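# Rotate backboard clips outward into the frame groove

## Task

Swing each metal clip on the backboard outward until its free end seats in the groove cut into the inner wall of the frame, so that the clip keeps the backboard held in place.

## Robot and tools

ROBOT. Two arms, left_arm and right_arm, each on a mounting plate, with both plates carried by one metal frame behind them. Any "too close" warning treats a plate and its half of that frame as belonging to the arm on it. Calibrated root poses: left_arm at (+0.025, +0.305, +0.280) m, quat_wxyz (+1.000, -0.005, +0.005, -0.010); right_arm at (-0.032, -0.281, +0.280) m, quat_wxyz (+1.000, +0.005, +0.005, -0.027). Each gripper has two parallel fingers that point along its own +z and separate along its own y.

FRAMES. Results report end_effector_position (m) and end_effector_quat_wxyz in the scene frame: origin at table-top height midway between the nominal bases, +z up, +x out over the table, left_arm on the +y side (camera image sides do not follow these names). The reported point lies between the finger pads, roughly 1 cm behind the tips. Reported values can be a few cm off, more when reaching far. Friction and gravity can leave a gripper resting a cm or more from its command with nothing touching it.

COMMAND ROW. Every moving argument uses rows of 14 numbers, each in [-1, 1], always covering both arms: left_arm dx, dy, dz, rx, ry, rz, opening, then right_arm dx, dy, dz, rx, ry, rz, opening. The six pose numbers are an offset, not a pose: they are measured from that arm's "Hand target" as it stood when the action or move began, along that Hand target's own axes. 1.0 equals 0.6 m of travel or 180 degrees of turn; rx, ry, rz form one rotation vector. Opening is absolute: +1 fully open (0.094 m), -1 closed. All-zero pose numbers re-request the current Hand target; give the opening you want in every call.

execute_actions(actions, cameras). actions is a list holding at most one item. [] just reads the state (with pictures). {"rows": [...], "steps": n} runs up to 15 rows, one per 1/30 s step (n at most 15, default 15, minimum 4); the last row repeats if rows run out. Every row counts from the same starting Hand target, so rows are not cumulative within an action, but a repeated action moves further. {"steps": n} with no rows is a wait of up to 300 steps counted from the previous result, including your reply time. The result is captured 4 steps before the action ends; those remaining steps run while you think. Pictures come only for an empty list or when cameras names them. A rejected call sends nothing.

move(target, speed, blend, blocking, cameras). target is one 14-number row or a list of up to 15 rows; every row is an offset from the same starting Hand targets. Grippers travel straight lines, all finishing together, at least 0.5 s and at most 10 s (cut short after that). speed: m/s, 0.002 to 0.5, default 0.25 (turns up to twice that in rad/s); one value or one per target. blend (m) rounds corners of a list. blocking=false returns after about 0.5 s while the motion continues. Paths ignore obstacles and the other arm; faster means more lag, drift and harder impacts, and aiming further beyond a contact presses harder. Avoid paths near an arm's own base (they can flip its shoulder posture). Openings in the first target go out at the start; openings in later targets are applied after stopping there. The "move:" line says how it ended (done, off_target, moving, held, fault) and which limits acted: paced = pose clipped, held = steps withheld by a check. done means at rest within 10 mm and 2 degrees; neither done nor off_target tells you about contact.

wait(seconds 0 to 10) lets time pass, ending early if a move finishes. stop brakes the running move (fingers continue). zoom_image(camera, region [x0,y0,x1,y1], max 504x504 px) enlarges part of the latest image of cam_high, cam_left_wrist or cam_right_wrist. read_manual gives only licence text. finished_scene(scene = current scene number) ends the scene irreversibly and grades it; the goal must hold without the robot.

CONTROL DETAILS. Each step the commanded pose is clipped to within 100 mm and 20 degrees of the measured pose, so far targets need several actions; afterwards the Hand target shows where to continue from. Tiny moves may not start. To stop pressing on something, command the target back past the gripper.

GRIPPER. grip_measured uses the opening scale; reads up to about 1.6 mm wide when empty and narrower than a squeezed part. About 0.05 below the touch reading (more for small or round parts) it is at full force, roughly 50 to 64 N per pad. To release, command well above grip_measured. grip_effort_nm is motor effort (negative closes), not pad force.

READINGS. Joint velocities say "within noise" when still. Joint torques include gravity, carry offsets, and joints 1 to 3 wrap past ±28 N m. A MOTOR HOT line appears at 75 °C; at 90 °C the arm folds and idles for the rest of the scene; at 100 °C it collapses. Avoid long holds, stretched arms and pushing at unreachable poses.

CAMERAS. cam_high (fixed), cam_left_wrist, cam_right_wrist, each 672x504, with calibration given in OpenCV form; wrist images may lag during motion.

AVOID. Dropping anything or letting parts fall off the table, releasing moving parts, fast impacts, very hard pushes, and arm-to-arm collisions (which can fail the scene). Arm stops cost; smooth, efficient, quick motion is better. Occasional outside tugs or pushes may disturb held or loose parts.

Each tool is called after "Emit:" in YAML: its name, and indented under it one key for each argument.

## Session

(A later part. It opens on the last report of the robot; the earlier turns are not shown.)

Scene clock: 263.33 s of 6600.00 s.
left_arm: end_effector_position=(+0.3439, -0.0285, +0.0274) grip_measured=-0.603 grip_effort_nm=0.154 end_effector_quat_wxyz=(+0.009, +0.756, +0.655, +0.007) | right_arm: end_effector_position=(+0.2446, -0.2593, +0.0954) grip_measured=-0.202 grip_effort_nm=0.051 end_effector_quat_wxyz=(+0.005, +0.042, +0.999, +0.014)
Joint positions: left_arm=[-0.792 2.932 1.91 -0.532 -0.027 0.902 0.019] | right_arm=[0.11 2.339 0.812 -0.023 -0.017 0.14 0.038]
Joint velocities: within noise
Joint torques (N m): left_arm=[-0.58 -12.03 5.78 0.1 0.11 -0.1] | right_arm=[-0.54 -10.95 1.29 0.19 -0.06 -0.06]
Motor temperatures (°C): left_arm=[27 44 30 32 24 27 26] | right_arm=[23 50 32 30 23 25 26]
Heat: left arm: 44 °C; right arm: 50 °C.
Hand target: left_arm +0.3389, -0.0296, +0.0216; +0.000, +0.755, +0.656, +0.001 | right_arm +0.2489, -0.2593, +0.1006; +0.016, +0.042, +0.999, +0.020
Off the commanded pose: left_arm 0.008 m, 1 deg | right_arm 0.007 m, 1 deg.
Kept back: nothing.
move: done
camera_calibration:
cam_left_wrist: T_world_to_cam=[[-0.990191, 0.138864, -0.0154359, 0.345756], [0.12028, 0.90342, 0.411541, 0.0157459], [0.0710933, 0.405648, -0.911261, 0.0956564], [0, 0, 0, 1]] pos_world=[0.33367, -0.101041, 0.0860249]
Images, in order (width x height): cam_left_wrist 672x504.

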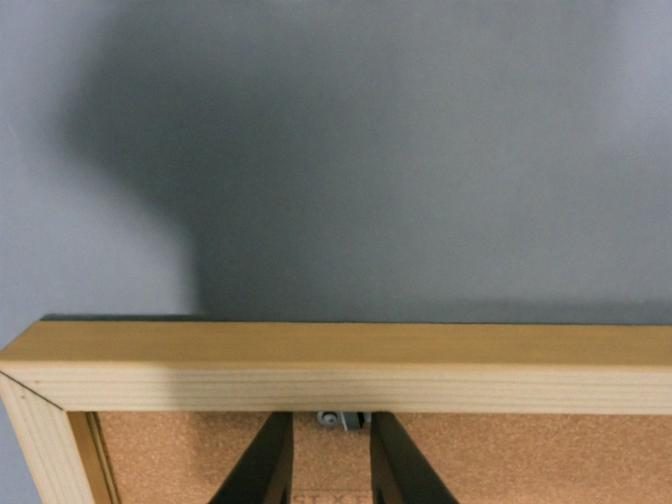

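Emit:
move:
  target:
    - [0.03,-0.001,-0.006,0,0,0,-0.6,0,0,0,0,0,0,-0.2]
    - [0.03,-0.001,0.006,0,0,0,-0.6,0,0,0,0,0,0,-0.2]
  speed: 0.06
  cameras: ["cam_left_wrist"]

Emit:
zoom_image:
  camera: "cam_left_wrist"
  region: [232, 304, 432, 504]

Scene clock: 264.30 s of 6600.00 s.
left_arm: end_effector_position=(+0.3430, -0.0204, +0.0248) grip_measured=-0.602 grip_effort_nm=0.149 end_effector_quat_wxyz=(+0.008, +0.754, +0.656, -0.001) | right_arm: end_effector_position=(+0.2446, -0.2593, +0.0954) grip_measured=-0.202 grip_effort_nm=0.056 end_effector_quat_wxyz=(+0.005, +0.042, +0.999, +0.014)
Joint positions: left_arm=[-0.774 2.922 1.871 -0.505 -0.01 0.916 0.019] | right_arm=[0.11 2.339 0.812 -0.023 -0.017 0.14 0.038]
Joint velocities: within noise
Joint torques (N m): left_arm=[0.43 -13.01 2.77 0.32 -0.06 0.04] | right_arm=[-0.27 -10.76 1.58 0.23 -0.1 -0.05]
Motor temperatures (°C): left_arm=[27 44 30 32 24 27 26] | right_arm=[23 49 32 30 23 25 26]
Heat: left arm: 44 °C; right arm: 49 °C.
Hand target: left_arm +0.3408, -0.0117, +0.0179; +0.000, +0.755, +0.656, +0.001 | right_arm +0.2489, -0.2593, +0.1006; +0.016, +0.042, +0.999, +0.020
Off the commanded pose: left_arm 0.011 m, 1 deg | right_arm 0.007 m, 1 deg.
Kept back: nothing.
move: off_target (left_arm)
camera_calibration:
cam_left_wrist: T_world_to_cam=[[-0.990799, 0.135316, -0.00269673, 0.34357], [0.122913, 0.907968, 0.400607, 0.00901555], [0.0566569, 0.396589, -0.916246, 0.0949329], [0, 0, 0, 1]] pos_world=[0.333922, -0.0923256, 0.0842967]
Images, in order (width x height): cam_left_wrist 672x504.

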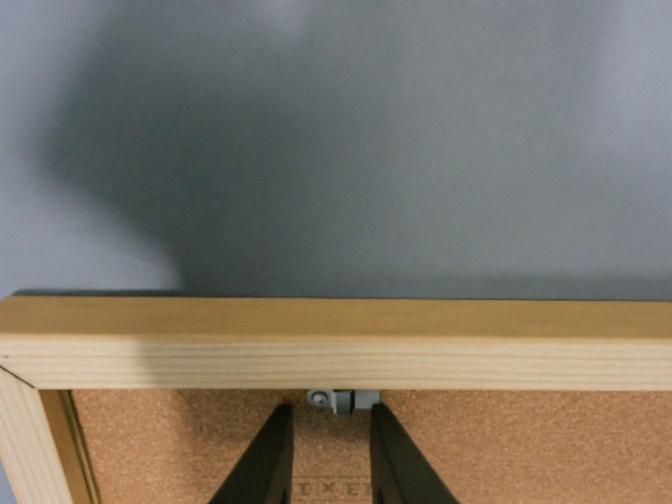

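Scaled by 2.520 from the camera's 672x504 image, which has a finer 960x720 frame.

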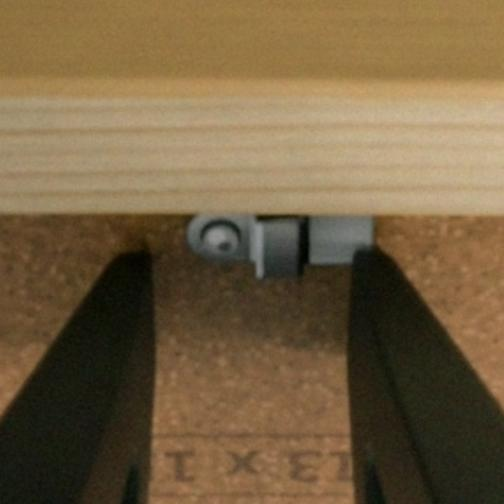

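Emit:
move:
  target:
    - [0.010,0.0,-0.004,0,0,0,-0.6,0,0,0,0,0,0,-0.2]
    - [0.004,0.008,0.001,0,0,0,-0.6,0,0,0,0,0,0,-0.2]
  speed: 0.06
  cameras: ["cam_left_wrist"]

Emit:
zoom_image:
  camera: "cam_left_wrist"
  region: [232, 304, 432, 504]

Scene clock: 265.23 s of 6600.00 s.
left_arm: end_effector_position=(+0.3449, -0.0189, +0.0251) grip_measured=-0.602 grip_effort_nm=0.149 end_effector_quat_wxyz=(+0.012, +0.755, +0.655, -0.004) | right_arm: end_effector_position=(+0.2446, -0.2593, +0.0954) grip_measured=-0.202 grip_effort_nm=0.051 end_effector_quat_wxyz=(+0.005, +0.042, +0.999, +0.014)
Joint positions: left_arm=[-0.766 2.916 1.858 -0.49 -0.004 0.927 0.019] | right_arm=[0.11 2.339 0.812 -0.023 -0.017 0.14 0.038]
Joint velocities: within noise
Joint torques (N m): left_arm=[0.66 -11.75 4.98 0.13 -0.11 0.02] | right_arm=[-0.44 -11.03 1.52 0.25 -0.08 -0.08]
Motor temperatures (°C): left_arm=[27 44 30 32 24 27 26] | right_arm=[23 49 32 30 23 25 26]
Heat: left arm: 44 °C; right arm: 49 °C.
Hand target: left_arm +0.3460, -0.0101, +0.0174; +0.001, +0.755, +0.656, +0.001 | right_arm +0.2489, -0.2593, +0.1006; +0.016, +0.042, +0.999, +0.020
Off the commanded pose: left_arm 0.012 m, 1 deg | right_arm 0.007 m, 1 deg.
Kept back: nothing.
move: off_target (left_arm)
camera_calibration:
cam_left_wrist: T_world_to_cam=[[-0.990322, 0.138684, -0.00546001, 0.345223], [0.125475, 0.911431, 0.391854, 0.00671777], [0.0593201, 0.387376, -0.920011, 0.0935279], [0, 0, 0, 1]] pos_world=[0.335491, -0.09023, 0.0852993]
Images, in order (width x height): cam_left_wrist 672x504.

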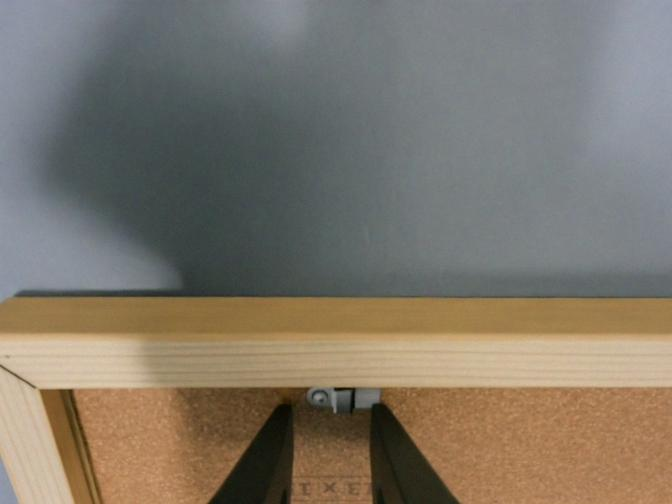

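Scaled by 2.520 from the camera's 672x504 image, which has a finer 960x720 frame.

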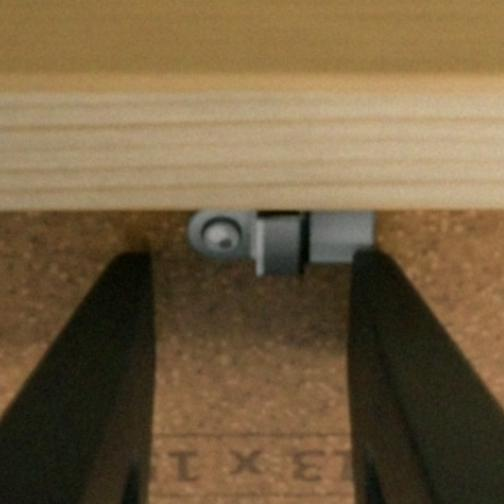

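Emit:
move:
  target:
    - [0.0,0.0,-0.03,0,0,0,-0.6,0,0,0,0,0,0,-0.2]
    - [0.004,0.003,-0.03,0,0,0,-0.6,0,0,0,0,0,0,-0.2]
  speed: 0.06
  cameras: ["cam_left_wrist"]

Emit:
zoom_image:
  camera: "cam_left_wrist"
  region: [232, 304, 432, 504]

Scene clock: 266.33 s of 6600.00 s.
left_arm: end_effector_position=(+0.3461, -0.0103, +0.0249) grip_measured=-0.602 grip_effort_nm=0.149 end_effector_quat_wxyz=(+0.003, +0.754, +0.657, -0.002) | right_arm: end_effector_position=(+0.2446, -0.2593, +0.0954) grip_measured=-0.202 grip_effort_nm=0.051 end_effector_quat_wxyz=(+0.005, +0.042, +0.999, +0.014)
Joint positions: left_arm=[-0.753 2.914 1.853 -0.505 -0.01 0.934 0.019] | right_arm=[0.11 2.339 0.812 -0.023 -0.017 0.14 0.038]
Joint velocities: within noise
Joint torques (N m): left_arm=[0.13 -16.57 2.74 0.05 -0.06 0.03] | right_arm=[-0.31 -10.86 1.5 0.2 -0.05 -0.06]
Motor temperatures (°C): left_arm=[27 44 30 32 24 27 26] | right_arm=[23 49 32 30 23 25 26]
Heat: left arm: 44 °C; right arm: 49 °C.
Hand target: left_arm +0.3481, -0.0080, +0.0354; +0.001, +0.755, +0.656, +0.001 | right_arm +0.2489, -0.2593, +0.1006; +0.016, +0.042, +0.999, +0.020
Off the commanded pose: left_arm 0.011 m, 0 deg | right_arm 0.007 m, 1 deg.
Kept back: nothing.
move: off_target (left_arm)
camera_calibration:
cam_left_wrist: T_world_to_cam=[[-0.991127, 0.1328, 0.00557005, 0.345112], [0.123576, 0.905234, 0.406546, -0.0010048], [0.0489472, 0.403627, -0.913613, 0.0935392], [0, 0, 0, 1]] pos_world=[0.337596, -0.0826763, 0.0839449]
Images, in order (width x height): cam_left_wrist 672x504.

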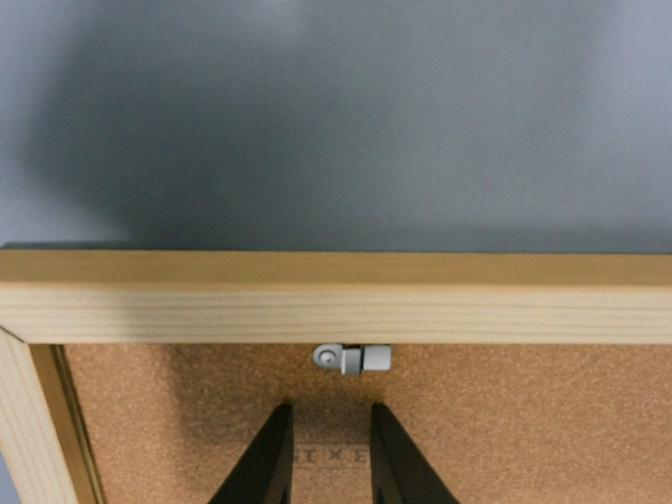

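Scaled by 2.520 from the camera's 672x504 image, which has a finer 960x720 frame.

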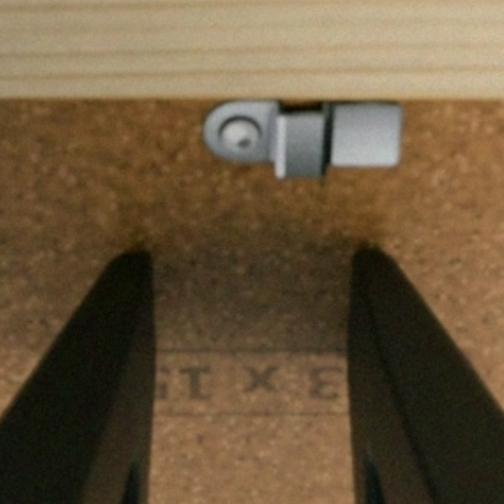

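Emit:
move:
  target:
    - [0.0,0.0,-0.06,0,0,0,-0.6,0,0,0,0,0,0,-0.2]
    - [-0.050,-0.019,-0.06,0,0,-0.5,-0.149,0,0,0,0,0,0,-0.2]
  speed: [0.12, 0.3]
  cameras: ["cam_left_wrist"]

Scene clock: 271.30 s of 6600.00 s.
left_arm: end_effector_position=(+0.3314, -0.0316, +0.0702) grip_measured=-0.152 grip_effort_nm=0.159 end_effector_quat_wxyz=(-0.001, +0.070, +0.998, +0.000) | right_arm: end_effector_position=(+0.2446, -0.2593, +0.0954) grip_measured=-0.202 grip_effort_nm=0.051 end_effector_quat_wxyz=(+0.005, +0.042, +0.999, +0.014)
Joint positions: left_arm=[-0.812 2.797 1.823 -0.598 -0.012 -0.692 0.04] | right_arm=[0.11 2.339 0.812 -0.023 -0.017 0.14 0.038]
Joint velocities: within noise
Joint torques (N m): left_arm=[-0.69 -13.05 6.02 0.08 -0.03 -0.11] | right_arm=[-0.38 -10.88 1.46 0.19 -0.08 -0.07]
Motor temperatures (°C): left_arm=[27 45 30 32 24 27 26] | right_arm=[23 48 32 30 23 25 26]
Heat: left arm: 45 °C; right arm: 48 °C.
Hand target: left_arm +0.3325, -0.0361, +0.0713; +0.001, +0.070, +0.998, +0.000 | right_arm +0.2489, -0.2593, +0.1006; +0.016, +0.042, +0.999, +0.020
Off the commanded pose: left_arm 0.005 m, 0 deg | right_arm 0.007 m, 1 deg.
Kept back: nothing.
move: done
camera_calibration:
cam_left_wrist: T_world_to_cam=[[-0.13686, -0.990559, 0.00788065, 0.0143908], [-0.901501, 0.127845, 0.413463, 0.316349], [-0.410567, 0.0494821, -0.910487, 0.285123], [0, 0, 0, 1]] pos_world=[0.404221, -0.0402973, 0.128689]
Images, in order (width x height): cam_left_wrist 672x504.

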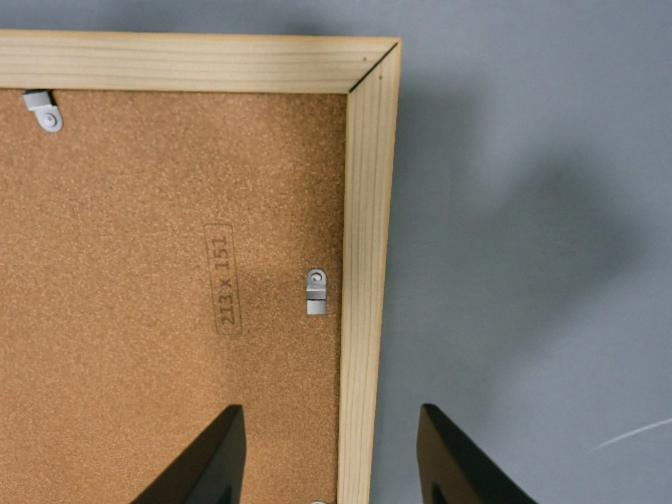

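Emit:
move:
  target: [0.0,-0.005,0.06,0,0,0,-0.149,0,0,0,0,0,0,-0.2]
  speed: 0.1
  cameras: ["cam_left_wrist"]

Scene clock: 272.57 s of 6600.00 s.
left_arm: end_effector_position=(+0.3292, -0.0324, +0.0380) grip_measured=-0.152 grip_effort_nm=0.159 end_effector_quat_wxyz=(-0.007, +0.070, +0.997, +0.005) | right_arm: end_effector_position=(+0.2446, -0.2593, +0.0954) grip_measured=-0.202 grip_effort_nm=0.046 end_effector_quat_wxyz=(+0.005, +0.042, +0.999, +0.014)
Joint positions: left_arm=[-0.816 2.904 1.901 -0.586 -0.012 -0.695 0.04] | right_arm=[0.11 2.339 0.812 -0.023 -0.017 0.14 0.038]
Joint velocities: within noise
Joint torques (N m): left_arm=[-0.69 -12.6 5.76 0.28 -0.03 -0.11] | right_arm=[-0.44 -10.96 1.43 0.23 -0.11 -0.07]
Motor temperatures (°C): left_arm=[27 45 30 32 24 27 26] | right_arm=[23 48 32 30 23 25 26]
Heat: left arm: 45 °C; right arm: 48 °C.
Hand target: left_arm +0.3322, -0.0391, +0.0354; +0.001, +0.069, +0.998, +0.000 | right_arm +0.2489, -0.2593, +0.1006; +0.016, +0.042, +0.999, +0.020
Off the commanded pose: left_arm 0.008 m, 1 deg | right_arm 0.007 m, 1 deg.
Kept back: nothing.
move: done
camera_calibration:
cam_left_wrist: T_world_to_cam=[[-0.137054, -0.99056, -0.00263962, 0.013995], [-0.896877, 0.12296, 0.424844, 0.325684], [-0.420509, 0.0605939, -0.905263, 0.258363], [0, 0, 0, 1]] pos_world=[0.402661, -0.0418384, 0.0955584]
Images, in order (width x height): cam_left_wrist 672x504.

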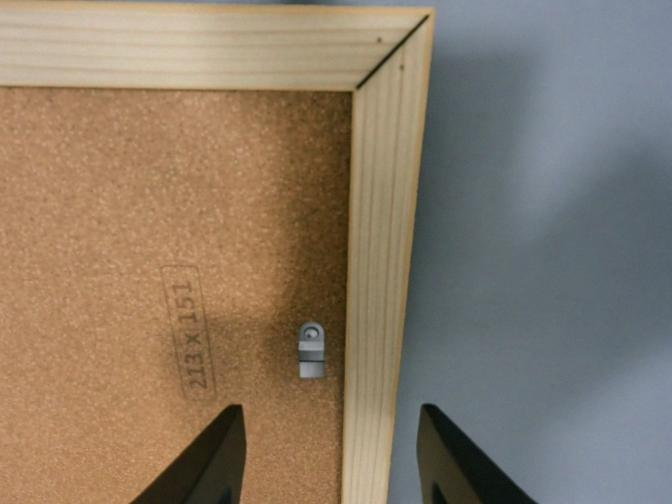

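Emit:
move:
  target: [-0.012,-0.002,0.022,0,0,0,-0.149,0,0,0,0,0,0,-0.2]
  speed: 0.08
  cameras: ["cam_left_wrist"]

Scene clock: 273.67 s of 6600.00 s.
left_arm: end_effector_position=(+0.3372, -0.0415, +0.0264) grip_measured=-0.152 grip_effort_nm=0.154 end_effector_quat_wxyz=(+0.001, +0.070, +0.998, -0.002) | right_arm: end_effector_position=(+0.2446, -0.2593, +0.0954) grip_measured=-0.202 grip_effort_nm=0.051 end_effector_quat_wxyz=(+0.005, +0.042, +0.999, +0.014)
Joint positions: left_arm=[-0.816 2.964 1.981 -0.586 -0.012 -0.695 0.04] | right_arm=[0.11 2.339 0.812 -0.023 -0.017 0.14 0.038]
Joint velocities: within noise
Joint torques (N m): left_arm=[-0.01 -12.42 5.97 0.14 -0.04 -0.03] | right_arm=[-0.44 -10.92 1.57 0.22 -0.08 -0.09]
Motor temperatures (°C): left_arm=[27 45 30 32 24 27 26] | right_arm=[23 48 32 30 23 25 26]
Heat: left arm: 45 °C; right arm: 48 °C.
Hand target: left_arm +0.3391, -0.0412, +0.0221; +0.001, +0.069, +0.998, +0.000 | right_arm +0.2489, -0.2593, +0.1006; +0.015, +0.042, +0.999, +0.020
Off the commanded pose: left_arm 0.005 m, 0 deg | right_arm 0.007 m, 1 deg.
Kept back: nothing.
move: done
camera_calibration:
cam_left_wrist: T_world_to_cam=[[-0.136827, -0.990536, 0.0108483, 0.00564395], [-0.902789, 0.129199, 0.41022, 0.341503], [-0.407739, 0.0463353, -0.911922, 0.247104], [0, 0, 0, 1]] pos_world=[0.409831, -0.0499808, 0.0851866]
Images, in order (width x height): cam_left_wrist 672x504.

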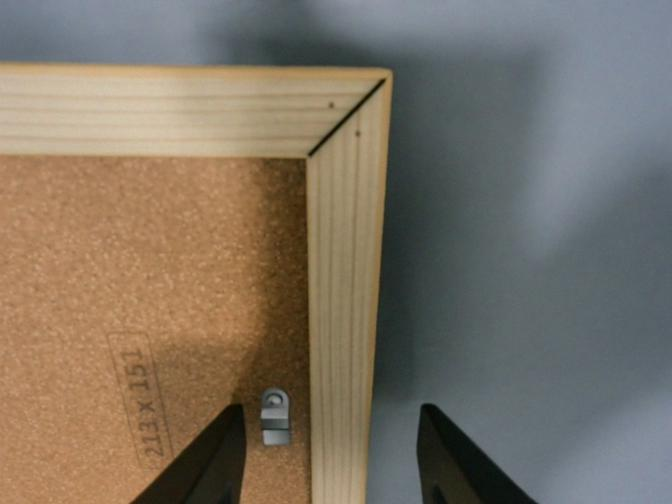

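Emit:
move:
  target:
    - [0,0,0.007,0,0,0,-0.149,0,0,0,0,0,0,-0.2]
    - [0,0,0.007,0,0,0,-0.3,0,0,0,0,0,0,-0.2]
    - [0,0,0.007,0,0,0,-0.42,0,0,0,0,0,0,-0.2]
  speed: 0.04
  cameras: ["cam_left_wrist"]

Emit:
zoom_image:
  camera: "cam_left_wrist"
  region: [182, 304, 432, 504]

Scene clock: 276.37 s of 6600.00 s.
left_arm: end_effector_position=(+0.3383, -0.0408, +0.0254) grip_measured=-0.417 grip_effort_nm=-0.115 end_effector_quat_wxyz=(+0.002, +0.070, +0.998, +0.001) | right_arm: end_effector_position=(+0.2446, -0.2593, +0.0954) grip_measured=-0.202 grip_effort_nm=0.051 end_effector_quat_wxyz=(+0.005, +0.042, +0.999, +0.014)
Joint positions: left_arm=[-0.815 2.971 1.992 -0.592 -0.018 -0.695 0.027] | right_arm=[0.11 2.339 0.812 -0.023 -0.017 0.14 0.038]
Joint velocities: within noise
Joint torques (N m): left_arm=[-0.08 -11.86 5.87 0.23 0.02 -0.03] | right_arm=[-0.4 -10.93 1.52 0.23 -0.11 -0.06]
Motor temperatures (°C): left_arm=[27 45 30 32 24 27 26] | right_arm=[23 47 32 30 23 24 25]
Heat: left arm: 45 °C; right arm: 47 °C.
Hand target: left_arm +0.3390, -0.0412, +0.0179; +0.001, +0.070, +0.998, +0.000 | right_arm +0.2489, -0.2593, +0.1006; +0.015, +0.042, +0.999, +0.020
Off the commanded pose: left_arm 0.007 m, 0 deg | right_arm 0.007 m, 1 deg.
Kept back: nothing.
move: done
camera_calibration:
cam_left_wrist: T_world_to_cam=[[-0.136111, -0.990681, 0.00503521, 0.00635406], [-0.903768, 0.126249, 0.40898, 0.34315], [-0.405804, 0.051116, -0.91253, 0.246118], [0, 0, 0, 1]] pos_world=[0.410869, -0.049608, 0.0842165]
Images, in order (width x height): cam_left_wrist 672x504.

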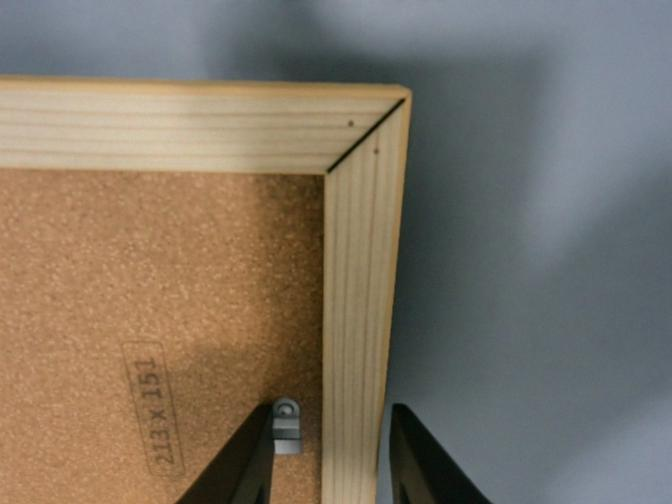

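Scaled by 2.016 from the camera's 672x504 image, which has a finer 960x720 frame.

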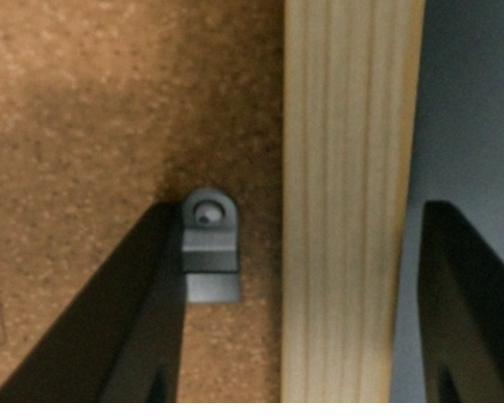

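Emit:
move:
  target: [0.012,0.002,-0.003,0,0,0,-0.37,0,0,0,0,0,0,-0.2]
  speed: 0.04
  cameras: ["cam_left_wrist"]

Emit:
zoom_image:
  camera: "cam_left_wrist"
  region: [182, 304, 432, 504]

Scene clock: 277.30 s of 6600.00 s.
left_arm: end_effector_position=(+0.3377, -0.0410, +0.0246) grip_measured=-0.373 grip_effort_nm=0.159 end_effector_quat_wxyz=(+0.003, +0.070, +0.998, +0.000) | right_arm: end_effector_position=(+0.2446, -0.2593, +0.0954) grip_measured=-0.202 grip_effort_nm=0.056 end_effector_quat_wxyz=(+0.005, +0.042, +0.999, +0.014)
Joint positions: left_arm=[-0.816 2.97 1.986 -0.584 -0.017 -0.695 0.029] | right_arm=[0.11 2.339 0.812 -0.023 -0.017 0.14 0.038]
Joint velocities: within noise
Joint torques (N m): left_arm=[-0.59 -14.08 2.39 0.41 0.02 -0.11] | right_arm=[-0.4 -10.84 1.5 0.21 -0.08 -0.06]
Motor temperatures (°C): left_arm=[27 45 30 32 24 27 26] | right_arm=[23 47 32 30 23 24 25]
Heat: left arm: 45 °C; right arm: 47 °C.
Hand target: left_arm +0.3323, -0.0391, +0.0198; +0.001, +0.070, +0.998, +0.000 | right_arm +0.2489, -0.2593, +0.1006; +0.015, +0.042, +0.999, +0.020
Off the commanded pose: left_arm 0.008 m, 0 deg | right_arm 0.007 m, 1 deg.
Kept back: nothing.
move: done
camera_calibration:
cam_left_wrist: T_world_to_cam=[[-0.137218, -0.990516, 0.00705335, 0.00639679], [-0.904247, 0.128168, 0.40732, 0.343203], [-0.404361, 0.0495139, -0.913258, 0.244616], [0, 0, 0, 1]] pos_world=[0.410131, -0.0497634, 0.0835583]
Images, in order (width x height): cam_left_wrist 672x504.

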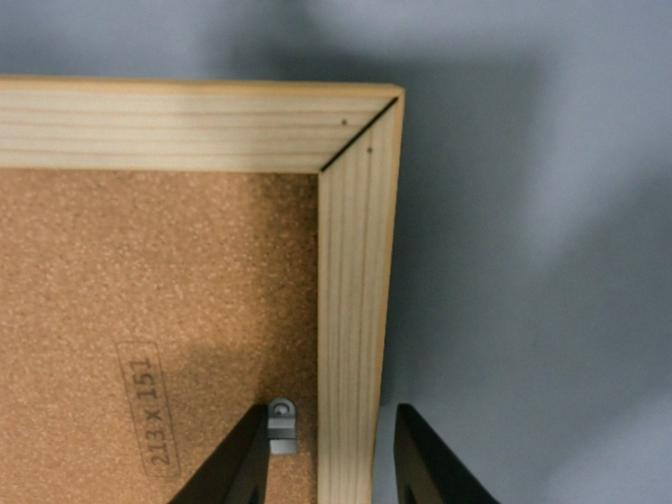

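Scaled by 2.016 from the camera's 672x504 image, which has a finer 960x720 frame.

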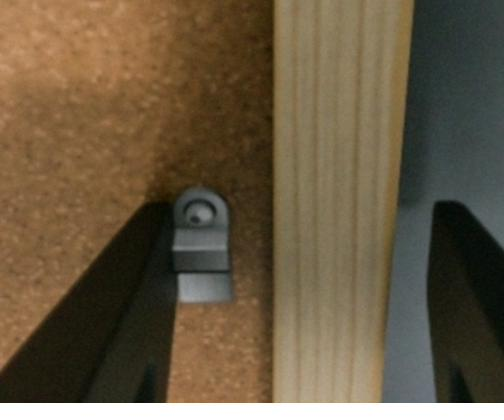

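Emit:
move:
  target: [0.005,-0.003,-0.008,0,0,0,-0.37,0,0,0,0,0,0,-0.2]
  speed: 0.04
  cameras: ["cam_left_wrist"]

Emit:
zoom_image:
  camera: "cam_left_wrist"
  region: [182, 304, 432, 504]

Scene clock: 278.23 s of 6600.00 s.
left_arm: end_effector_position=(+0.3375, -0.0410, +0.0247) grip_measured=-0.373 grip_effort_nm=0.154 end_effector_quat_wxyz=(+0.007, +0.068, +0.998, -0.002) | right_arm: end_effector_position=(+0.2446, -0.2593, +0.0954) grip_measured=-0.202 grip_effort_nm=0.046 end_effector_quat_wxyz=(+0.005, +0.041, +0.999, +0.014)
Joint positions: left_arm=[-0.817 2.961 1.965 -0.563 -0.021 -0.7 0.029] | right_arm=[0.11 2.339 0.812 -0.023 -0.017 0.14 0.038]
Joint velocities: within noise
Joint torques (N m): left_arm=[-1.05 -14.93 2.43 0.24 0.06 -0.13] | right_arm=[-0.49 -10.93 1.42 0.24 -0.11 -0.07]
Motor temperatures (°C): left_arm=[27 45 30 32 24 27 26] | right_arm=[23 47 32 30 23 24 25]
Heat: left arm: 45 °C; right arm: 47 °C.
Hand target: left_arm +0.3290, -0.0404, +0.0245; +0.001, +0.069, +0.998, +0.000 | right_arm +0.2489, -0.2593, +0.1006; +0.015, +0.042, +0.999, +0.020
Off the commanded pose: left_arm 0.009 m, 1 deg | right_arm 0.007 m, 1 deg.
Kept back: nothing.
move: done
camera_calibration:
cam_left_wrist: T_world_to_cam=[[-0.13374, -0.990962, 0.0103939, 0.00514646], [-0.908204, 0.126754, 0.398871, 0.344472], [-0.396584, 0.0439051, -0.916948, 0.241892], [0, 0, 0, 1]] pos_world=[0.40947, -0.0491837, 0.0843487]
Images, in order (width x height): cam_left_wrist 672x504.

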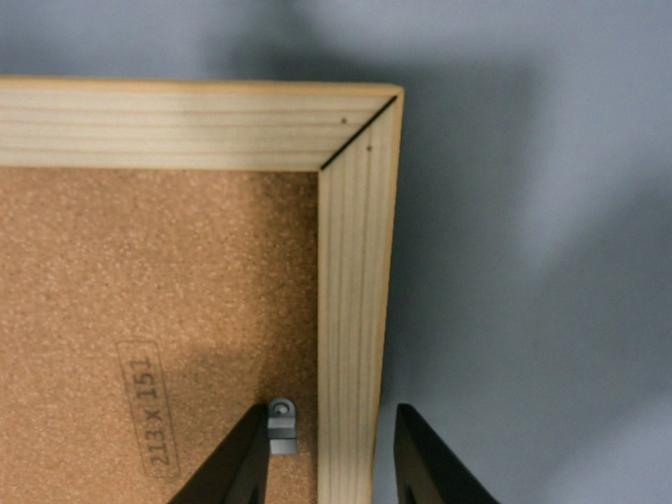

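Scaled by 2.016 from the camera's 672x504 image, which has a finer 960x720 frame.

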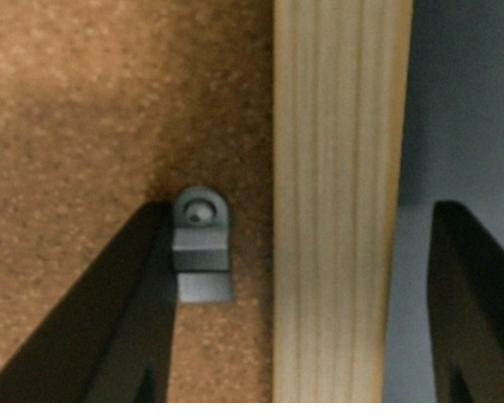

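Emit:
move:
  target:
    - [0.0,-0.002,-0.01,0,0,0,-0.37,0,0,0,0,0,0,-0.2]
    - [0.0,-0.002,0.008,0,0,0,-0.37,0,0,0,0,0,0,-0.2]
  speed: 0.04
  cameras: ["cam_left_wrist"]

Emit:
zoom_image:
  camera: "cam_left_wrist"
  region: [182, 304, 432, 504]

Scene clock: 279.17 s of 6600.00 s.
left_arm: end_effector_position=(+0.3350, -0.0406, +0.0249) grip_measured=-0.373 grip_effort_nm=0.149 end_effector_quat_wxyz=(+0.006, +0.069, +0.998, +0.000) | right_arm: end_effector_position=(+0.2446, -0.2593, +0.0954) grip_measured=-0.202 grip_effort_nm=0.056 end_effector_quat_wxyz=(+0.005, +0.041, +0.999, +0.014)
Joint positions: left_arm=[-0.821 2.957 1.957 -0.563 -0.021 -0.703 0.029] | right_arm=[0.11 2.339 0.812 -0.023 -0.017 0.14 0.038]
Joint velocities: within noise
Joint torques (N m): left_arm=[-0.92 -13.04 4.08 0.24 0.07 -0.11] | right_arm=[-0.47 -10.85 1.59 0.23 -0.08 -0.12]
Motor temperatures (°C): left_arm=[27 45 30 32 24 27 26] | right_arm=[23 47 32 30 23 24 25]
Heat: left arm: 45 °C; right arm: 47 °C.
Hand target: left_arm +0.3287, -0.0416, +0.0197; +0.001, +0.070, +0.998, +0.000 | right_arm +0.2489, -0.2593, +0.1006; +0.015, +0.042, +0.999, +0.020
Off the commanded pose: left_arm 0.008 m, 1 deg | right_arm 0.007 m, 1 deg.
Kept back: nothing.
move: done
camera_calibration:
cam_left_wrist: T_world_to_cam=[[-0.134903, -0.990833, 0.00716009, 0.00567192], [-0.907171, 0.126412, 0.401324, 0.341615], [-0.39855, 0.0476443, -0.915908, 0.241798], [0, 0, 0, 1]] pos_world=[0.407037, -0.0490847, 0.0843256]
Images, in order (width x height): cam_left_wrist 672x504.

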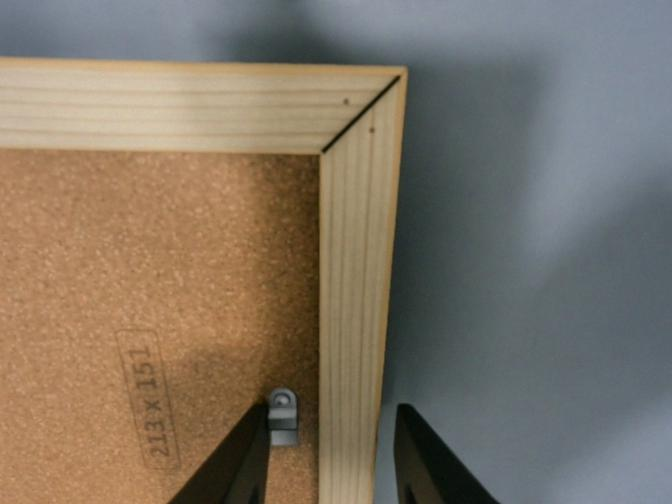

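Scaled by 2.016 from the camera's 672x504 image, which has a finer 960x720 frame.

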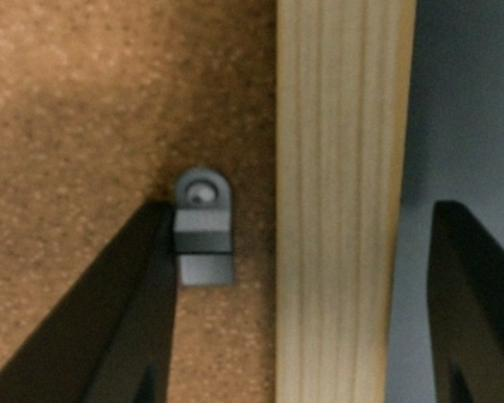

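Emit:
move:
  target:
    - [0,0,0,0,0,0,-0.44,0,0,0,0,0,0,-0.2]
    - [0,0,0,0,0,0,-0.52,0,0,0,0,0,0,-0.2]
  speed: 0.04
  cameras: ["cam_left_wrist"]

Emit:
zoom_image:
  camera: "cam_left_wrist"
  region: [182, 304, 432, 504]

Scene clock: 281.30 s of 6600.00 s.
left_arm: end_effector_position=(+0.3349, -0.0398, +0.0249) grip_measured=-0.516 grip_effort_nm=-0.168 end_effector_quat_wxyz=(+0.006, +0.068, +0.998, +0.002) | right_arm: end_effector_position=(+0.2446, -0.2593, +0.0954) grip_measured=-0.202 grip_effort_nm=0.051 end_effector_quat_wxyz=(+0.005, +0.041, +0.999, +0.014)
Joint positions: left_arm=[-0.822 2.957 1.957 -0.565 -0.025 -0.706 0.023] | right_arm=[0.11 2.339 0.812 -0.023 -0.017 0.14 0.038]
Joint velocities: within noise
Joint torques (N m): left_arm=[-0.87 -13.07 4.07 0.27 0.1 -0.1] | right_arm=[-0.39 -10.86 1.51 0.22 -0.08 -0.06]
Motor temperatures (°C): left_arm=[27 45 29 32 24 27 26] | right_arm=[23 47 32 30 23 24 25]
Heat: left arm: 45 °C; right arm: 47 °C.
Hand target: left_arm +0.3288, -0.0415, +0.0197; +0.001, +0.069, +0.998, +0.000 | right_arm +0.2489, -0.2593, +0.1006; +0.015, +0.042, +0.999, +0.020
Off the commanded pose: left_arm 0.008 m, 1 deg | right_arm 0.007 m, 1 deg.
Kept back: nothing.
move: done
camera_calibration:
cam_left_wrist: T_world_to_cam=[[-0.132648, -0.99116, 0.00256037, 0.00583024], [-0.907885, 0.122539, 0.400912, 0.341544], [-0.397681, 0.0508555, -0.916113, 0.241578], [0, 0, 0, 1]] pos_world=[0.406927, -0.0483591, 0.0843688]
Images, in order (width x height): cam_left_wrist 672x504.

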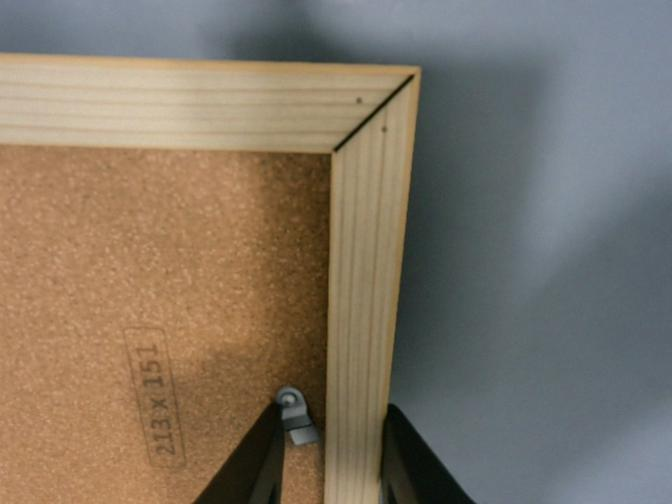

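Scaled by 2.016 from the camera's 672x504 image, which has a finer 960x720 frame.

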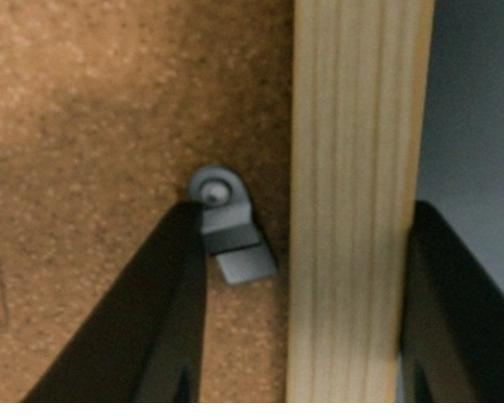

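Emit:
move:
  target:
    - [0,0,0,0,0,0,-0.58,0,0,0,0,0,0,-0.2]
    - [0,0,0,0,0,0,-0.62,0,0,0,0,0,0,-0.2]
  speed: 0.04
  cameras: ["cam_left_wrist"]

Emit:
zoom_image:
  camera: "cam_left_wrist"
  region: [182, 304, 432, 504]

Scene clock: 283.43 s of 6600.00 s.
left_arm: end_effector_position=(+0.3342, -0.0417, +0.0249) grip_measured=-0.615 grip_effort_nm=-0.232 end_effector_quat_wxyz=(+0.007, +0.069, +0.998, +0.000) | right_arm: end_effector_position=(+0.2446, -0.2593, +0.0954) grip_measured=-0.202 grip_effort_nm=0.061 end_effector_quat_wxyz=(+0.005, +0.041, +0.999, +0.014)
Joint positions: left_arm=[-0.825 2.957 1.957 -0.562 -0.023 -0.706 0.018] | right_arm=[0.11 2.339 0.812 -0.023 -0.017 0.14 0.038]
Joint velocities: within noise
Joint torques (N m): left_arm=[-0.64 -13.04 4.07 0.25 0.08 -0.09] | right_arm=[-0.5 -11.11 1.54 0.18 -0.06 -0.04]
Motor temperatures (°C): left_arm=[27 45 29 32 24 27 26] | right_arm=[23 47 32 30 23 24 25]
Heat: left arm: 45 °C; right arm: 47 °C.
Hand target: left_arm +0.3287, -0.0416, +0.0197; +0.001, +0.070, +0.998, +0.000 | right_arm +0.2489, -0.2593, +0.1006; +0.015, +0.042, +0.999, +0.020
Off the commanded pose: left_arm 0.007 m, 1 deg | right_arm 0.007 m, 1 deg.
Kept back: nothing.
move: done
camera_calibration:
cam_left_wrist: T_world_to_cam=[[-0.134886, -0.990838, 0.00681578, 0.00447454], [-0.907947, 0.126351, 0.399583, 0.341331], [-0.396783, 0.04771, -0.916672, 0.240993], [0, 0, 0, 1]] pos_world=[0.406136, -0.0501917, 0.0844904]
Images, in order (width x height): cam_left_wrist 672x504.

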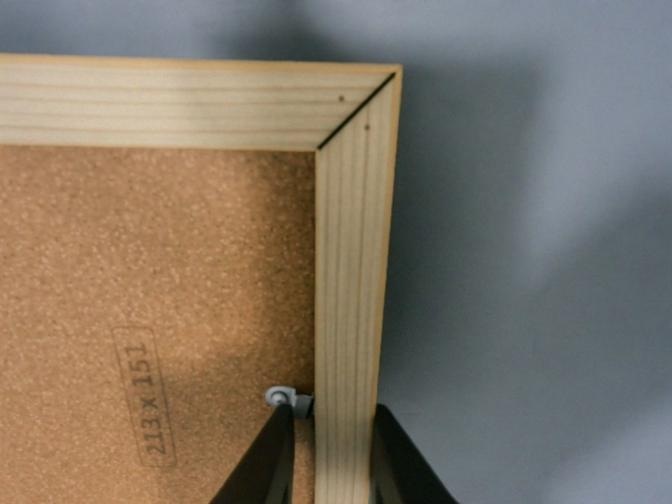

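Scaled by 2.016 from the camera's 672x504 image, which has a finer 960x720 frame.

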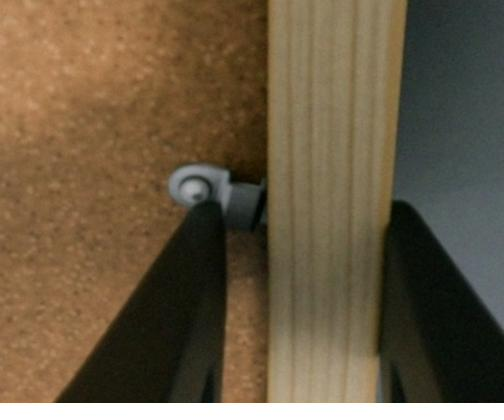

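Emit:
move:
  target:
    - [0,0,0,0,0,0,-0.3,0,0,0,0,0,0,-0.2]
    - [0,0,-0.07,0,0,0,-0.2,0,0,0,0,0,0,-0.2]
    - [0.175,0.0,-0.07,0,0,0,-0.2,0,0,0,0,0,0,-0.2]
  speed: [0.05,0.12,0.25]
  cameras: ["cam_left_wrist"]

Scene clock: 286.87 s of 6600.00 s.
left_arm: end_effector_position=(+0.2182, -0.0210, +0.0526) grip_measured=-0.203 grip_effort_nm=0.154 end_effector_quat_wxyz=(-0.012, +0.075, +0.997, +0.011) | right_arm: end_effector_position=(+0.2446, -0.2593, +0.0954) grip_measured=-0.202 grip_effort_nm=0.056 end_effector_quat_wxyz=(+0.005, +0.041, +0.999, +0.014)
Joint positions: left_arm=[-1.012 2.682 1.415 -0.339 -0.007 -0.882 0.037] | right_arm=[0.11 2.339 0.812 -0.023 -0.017 0.14 0.038]
Joint velocities: within noise
Joint torques (N m): left_arm=[0.01 -14.61 2.25 0.25 -0.09 -0.11] | right_arm=[-0.44 -10.91 1.51 0.24 -0.08 -0.08]
Motor temperatures (°C): left_arm=[27 46 29 31 24 27 26] | right_arm=[23 47 32 30 23 24 25]
Heat: left arm: 46 °C; right arm: 47 °C.
Hand target: left_arm +0.2248, -0.0271, +0.0616; +0.001, +0.070, +0.998, +0.000 | right_arm +0.2489, -0.2593, +0.1006; +0.015, +0.042, +0.999, +0.020
Off the commanded pose: left_arm 0.013 m, 2 deg | right_arm 0.007 m, 1 deg.
Kept back: nothing.
move: off_target (left_arm)
camera_calibration:
cam_left_wrist: T_world_to_cam=[[-0.147085, -0.989032, -0.0134689, 0.0129455], [-0.891781, 0.126707, 0.434365, 0.216965], [-0.427894, 0.0759, -0.900636, 0.225888], [0, 0, 0, 1]] pos_world=[0.292045, -0.0318324, 0.109375]
Images, in order (width x height): cam_left_wrist 672x504.

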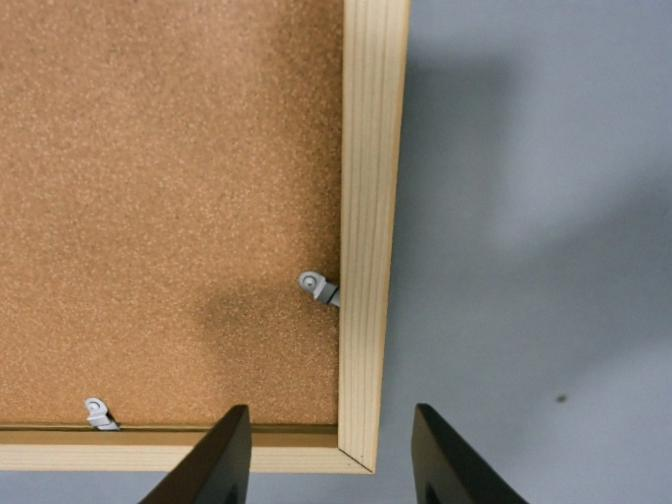

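Emit:
zoom_image:
  camera: "cam_left_wrist"
  region: [40, 340, 190, 490]

Scaled by 3.360 from the camera's 672x504 image, which has a finer 960x720 frame.

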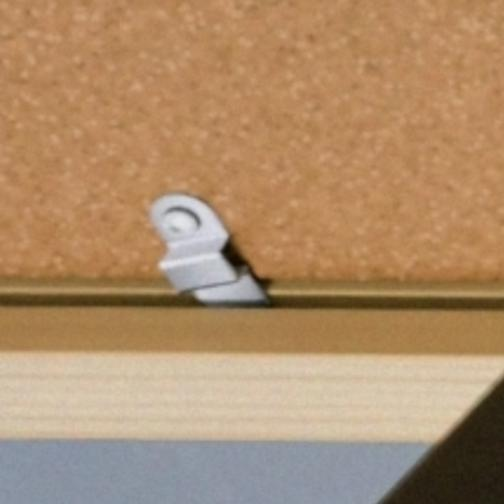

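Emit:
move:
  target: [0.050,0.137,0.01,0,0,0,-0.5,0,0,0,0,0,0,-0.2]
  speed: 0.2
  cameras: ["cam_left_wrist"]

Emit:
zoom_image:
  camera: "cam_left_wrist"
  region: [232, 304, 432, 504]

Scene clock: 288.87 s of 6600.00 s.
left_arm: end_effector_position=(+0.1998, +0.0655, +0.0497) grip_measured=-0.497 grip_effort_nm=-0.115 end_effector_quat_wxyz=(-0.012, +0.066, +0.998, +0.011) | right_arm: end_effector_position=(+0.2446, -0.2593, +0.0954) grip_measured=-0.202 grip_effort_nm=0.061 end_effector_quat_wxyz=(+0.005, +0.041, +0.999, +0.014)
Joint positions: left_arm=[-0.917 2.568 1.009 -0.047 -0.01 -0.805 0.024] | right_arm=[0.11 2.339 0.812 -0.023 -0.017 0.14 0.038]
Joint velocities: within noise
Joint torques (N m): left_arm=[-0.12 -11.86 1.28 0.28 -0.06 0.03] | right_arm=[-0.5 -10.78 1.55 0.24 -0.08 -0.06]
Motor temperatures (°C): left_arm=[27 46 29 31 24 27 26] | right_arm=[23 46 32 30 23 24 25]
Heat: left arm: 46 °C; right arm: 46 °C.
Hand target: left_arm +0.2064, +0.0586, +0.0555; +0.001, +0.070, +0.998, +0.000 | right_arm +0.2489, -0.2593, +0.1006; +0.015, +0.042, +0.999, +0.020
Off the commanded pose: left_arm 0.011 m, 2 deg | right_arm 0.007 m, 1 deg.
Kept back: nothing.
move: off_target (left_arm)
camera_calibration:
cam_left_wrist: T_world_to_cam=[[-0.128981, -0.991562, -0.0129829, 0.0922136], [-0.893849, 0.110581, 0.434518, 0.192364], [-0.429416, 0.0676494, -0.900569, 0.209715], [0, 0, 0, 1]] pos_world=[0.273893, 0.0559765, 0.106475]
Images, in order (width x height): cam_left_wrist 672x504.

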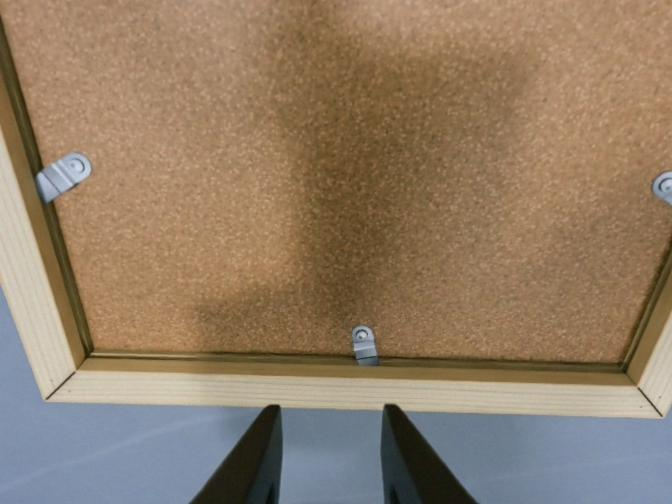

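Scaled by 2.520 from the camera's 672x504 image, which has a finer 960x720 frame.

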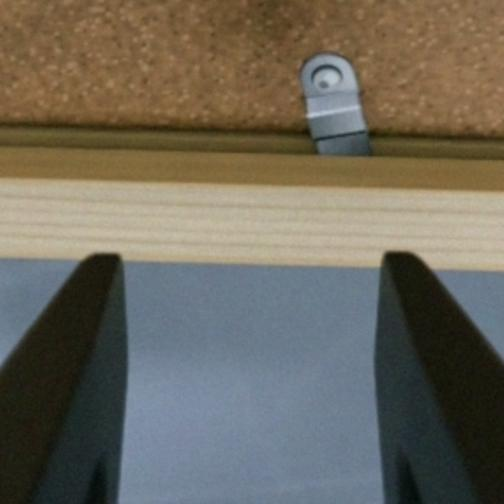

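Emit:
move:
  target: [-0.071,0.1075,0.0,0,0,0.5,-0.5,0,0,0,0,0,0,-0.2]
  speed: 0.3
  cameras: ["cam_left_wrist"]

Emit:
zoom_image:
  camera: "cam_left_wrist"
  region: [232, 304, 432, 504]

Scene clock: 292.60 s of 6600.00 s.
left_arm: end_effector_position=(+0.2518, +0.1195, +0.0493) grip_measured=-0.497 grip_effort_nm=-0.110 end_effector_quat_wxyz=(-0.013, +0.753, +0.658, +0.000) | right_arm: end_effector_position=(+0.2446, -0.2593, +0.0954) grip_measured=-0.202 grip_effort_nm=0.056 end_effector_quat_wxyz=(+0.005, +0.041, +0.999, +0.014)
Joint positions: left_arm=[-0.667 2.56 0.985 -0.019 -0.018 1.018 0.024] | right_arm=[0.11 2.339 0.812 -0.023 -0.017 0.14 0.038]
Joint velocities: within noise
Joint torques (N m): left_arm=[0.28 -12.08 0.66 0.28 0.03 0.02] | right_arm=[-0.54 -10.93 1.57 0.2 -0.1 -0.04]
Motor temperatures (°C): left_arm=[27 45 29 31 24 27 26] | right_arm=[23 46 32 30 23 24 25]
Heat: left arm: 45 °C; right arm: 46 °C.
Hand target: left_arm +0.2576, +0.1164, +0.0557; +0.001, +0.755, +0.656, +0.001 | right_arm +0.2489, -0.2593, +0.1006; +0.015, +0.042, +0.999, +0.020
Off the commanded pose: left_arm 0.009 m, 2 deg | right_arm 0.007 m, 1 deg.
Kept back: nothing.
move: done
camera_calibration:
cam_left_wrist: T_world_to_cam=[[-0.990989, 0.131371, 0.0261326, 0.233424], [0.129887, 0.894851, 0.427049, -0.118131], [0.0327169, 0.426595, -0.903851, 0.068885], [0, 0, 0, 1]] pos_world=[0.24441, 0.0456584, 0.106609]
Images, in order (width x height): cam_left_wrist 672x504.

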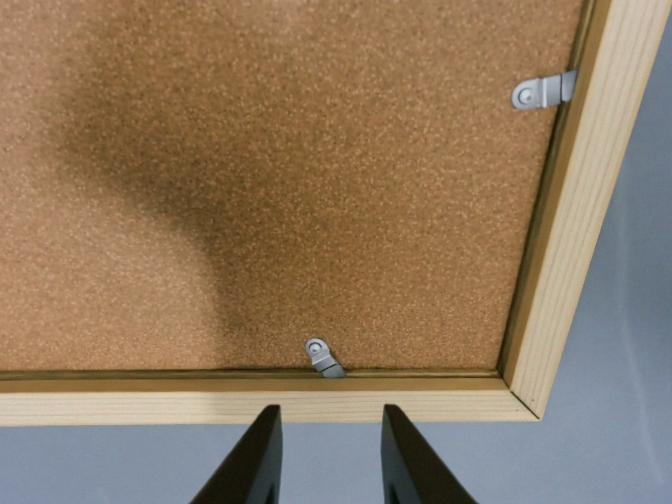

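Scaled by 2.520 from the camera's 672x504 image, which has a finer 960x720 frame.

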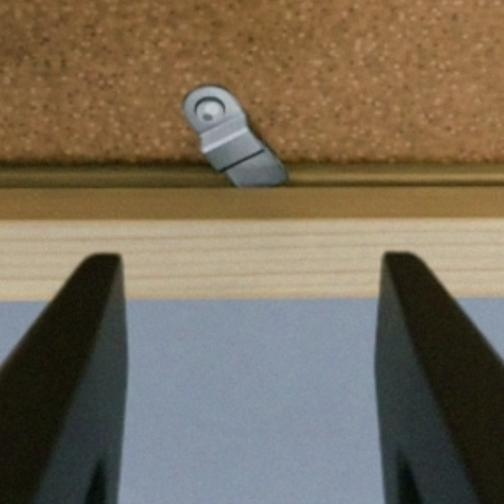

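Emit:
move:
  target: [-0.004,0.008,0.035,0,0,0,-0.5,0,0,0,0,0,0,-0.2]
  speed: 0.1
  cameras: ["cam_left_wrist"]

Emit:
zoom_image:
  camera: "cam_left_wrist"
  region: [232, 304, 432, 504]

Scene clock: 293.67 s of 6600.00 s.
left_arm: end_effector_position=(+0.2590, +0.1145, +0.0387) grip_measured=-0.497 grip_effort_nm=-0.115 end_effector_quat_wxyz=(-0.003, +0.754, +0.657, +0.002) | right_arm: end_effector_position=(+0.2446, -0.2593, +0.0954) grip_measured=-0.202 grip_effort_nm=0.051 end_effector_quat_wxyz=(+0.005, +0.041, +0.999, +0.014)
Joint positions: left_arm=[-0.664 2.605 1.021 0.008 -0.018 1.024 0.024] | right_arm=[0.11 2.339 0.812 -0.023 -0.017 0.14 0.038]
Joint velocities: within noise
Joint torques (N m): left_arm=[0.28 -8.5 2.3 0.3 0.02 0.03] | right_arm=[-0.5 -10.96 1.48 0.22 -0.1 -0.06]
Motor temperatures (°C): left_arm=[27 45 29 31 24 27 26] | right_arm=[23 46 32 30 23 24 25]
Heat: left arm: 45 °C; right arm: 46 °C.
Hand target: left_arm +0.2620, +0.1135, +0.0346; +0.000, +0.755, +0.656, +0.001 | right_arm +0.2489, -0.2593, +0.1006; +0.015, +0.042, +0.999, +0.020
Off the commanded pose: left_arm 0.005 m, 0 deg | right_arm 0.007 m, 1 deg.
Kept back: nothing.
move: done
camera_calibration:
cam_left_wrist: T_world_to_cam=[[-0.99093, 0.133979, 0.0103214, 0.241752], [0.125981, 0.899556, 0.418243, -0.109235], [0.0467509, 0.41575, -0.908277, 0.0590033], [0, 0, 0, 1]] pos_world=[0.250562, 0.0413424, 0.0967826]
Images, in order (width x height): cam_left_wrist 672x504.

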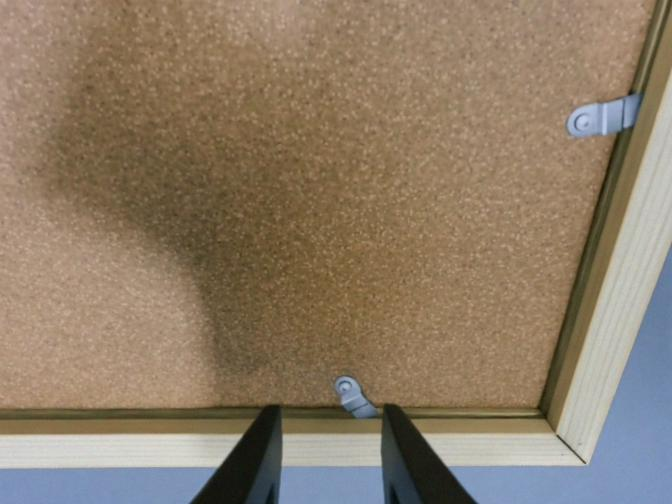

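Scaled by 2.520 from the camera's 672x504 image, which has a finer 960x720 frame.

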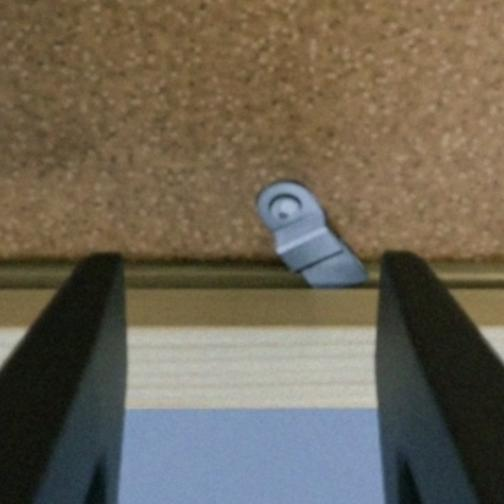

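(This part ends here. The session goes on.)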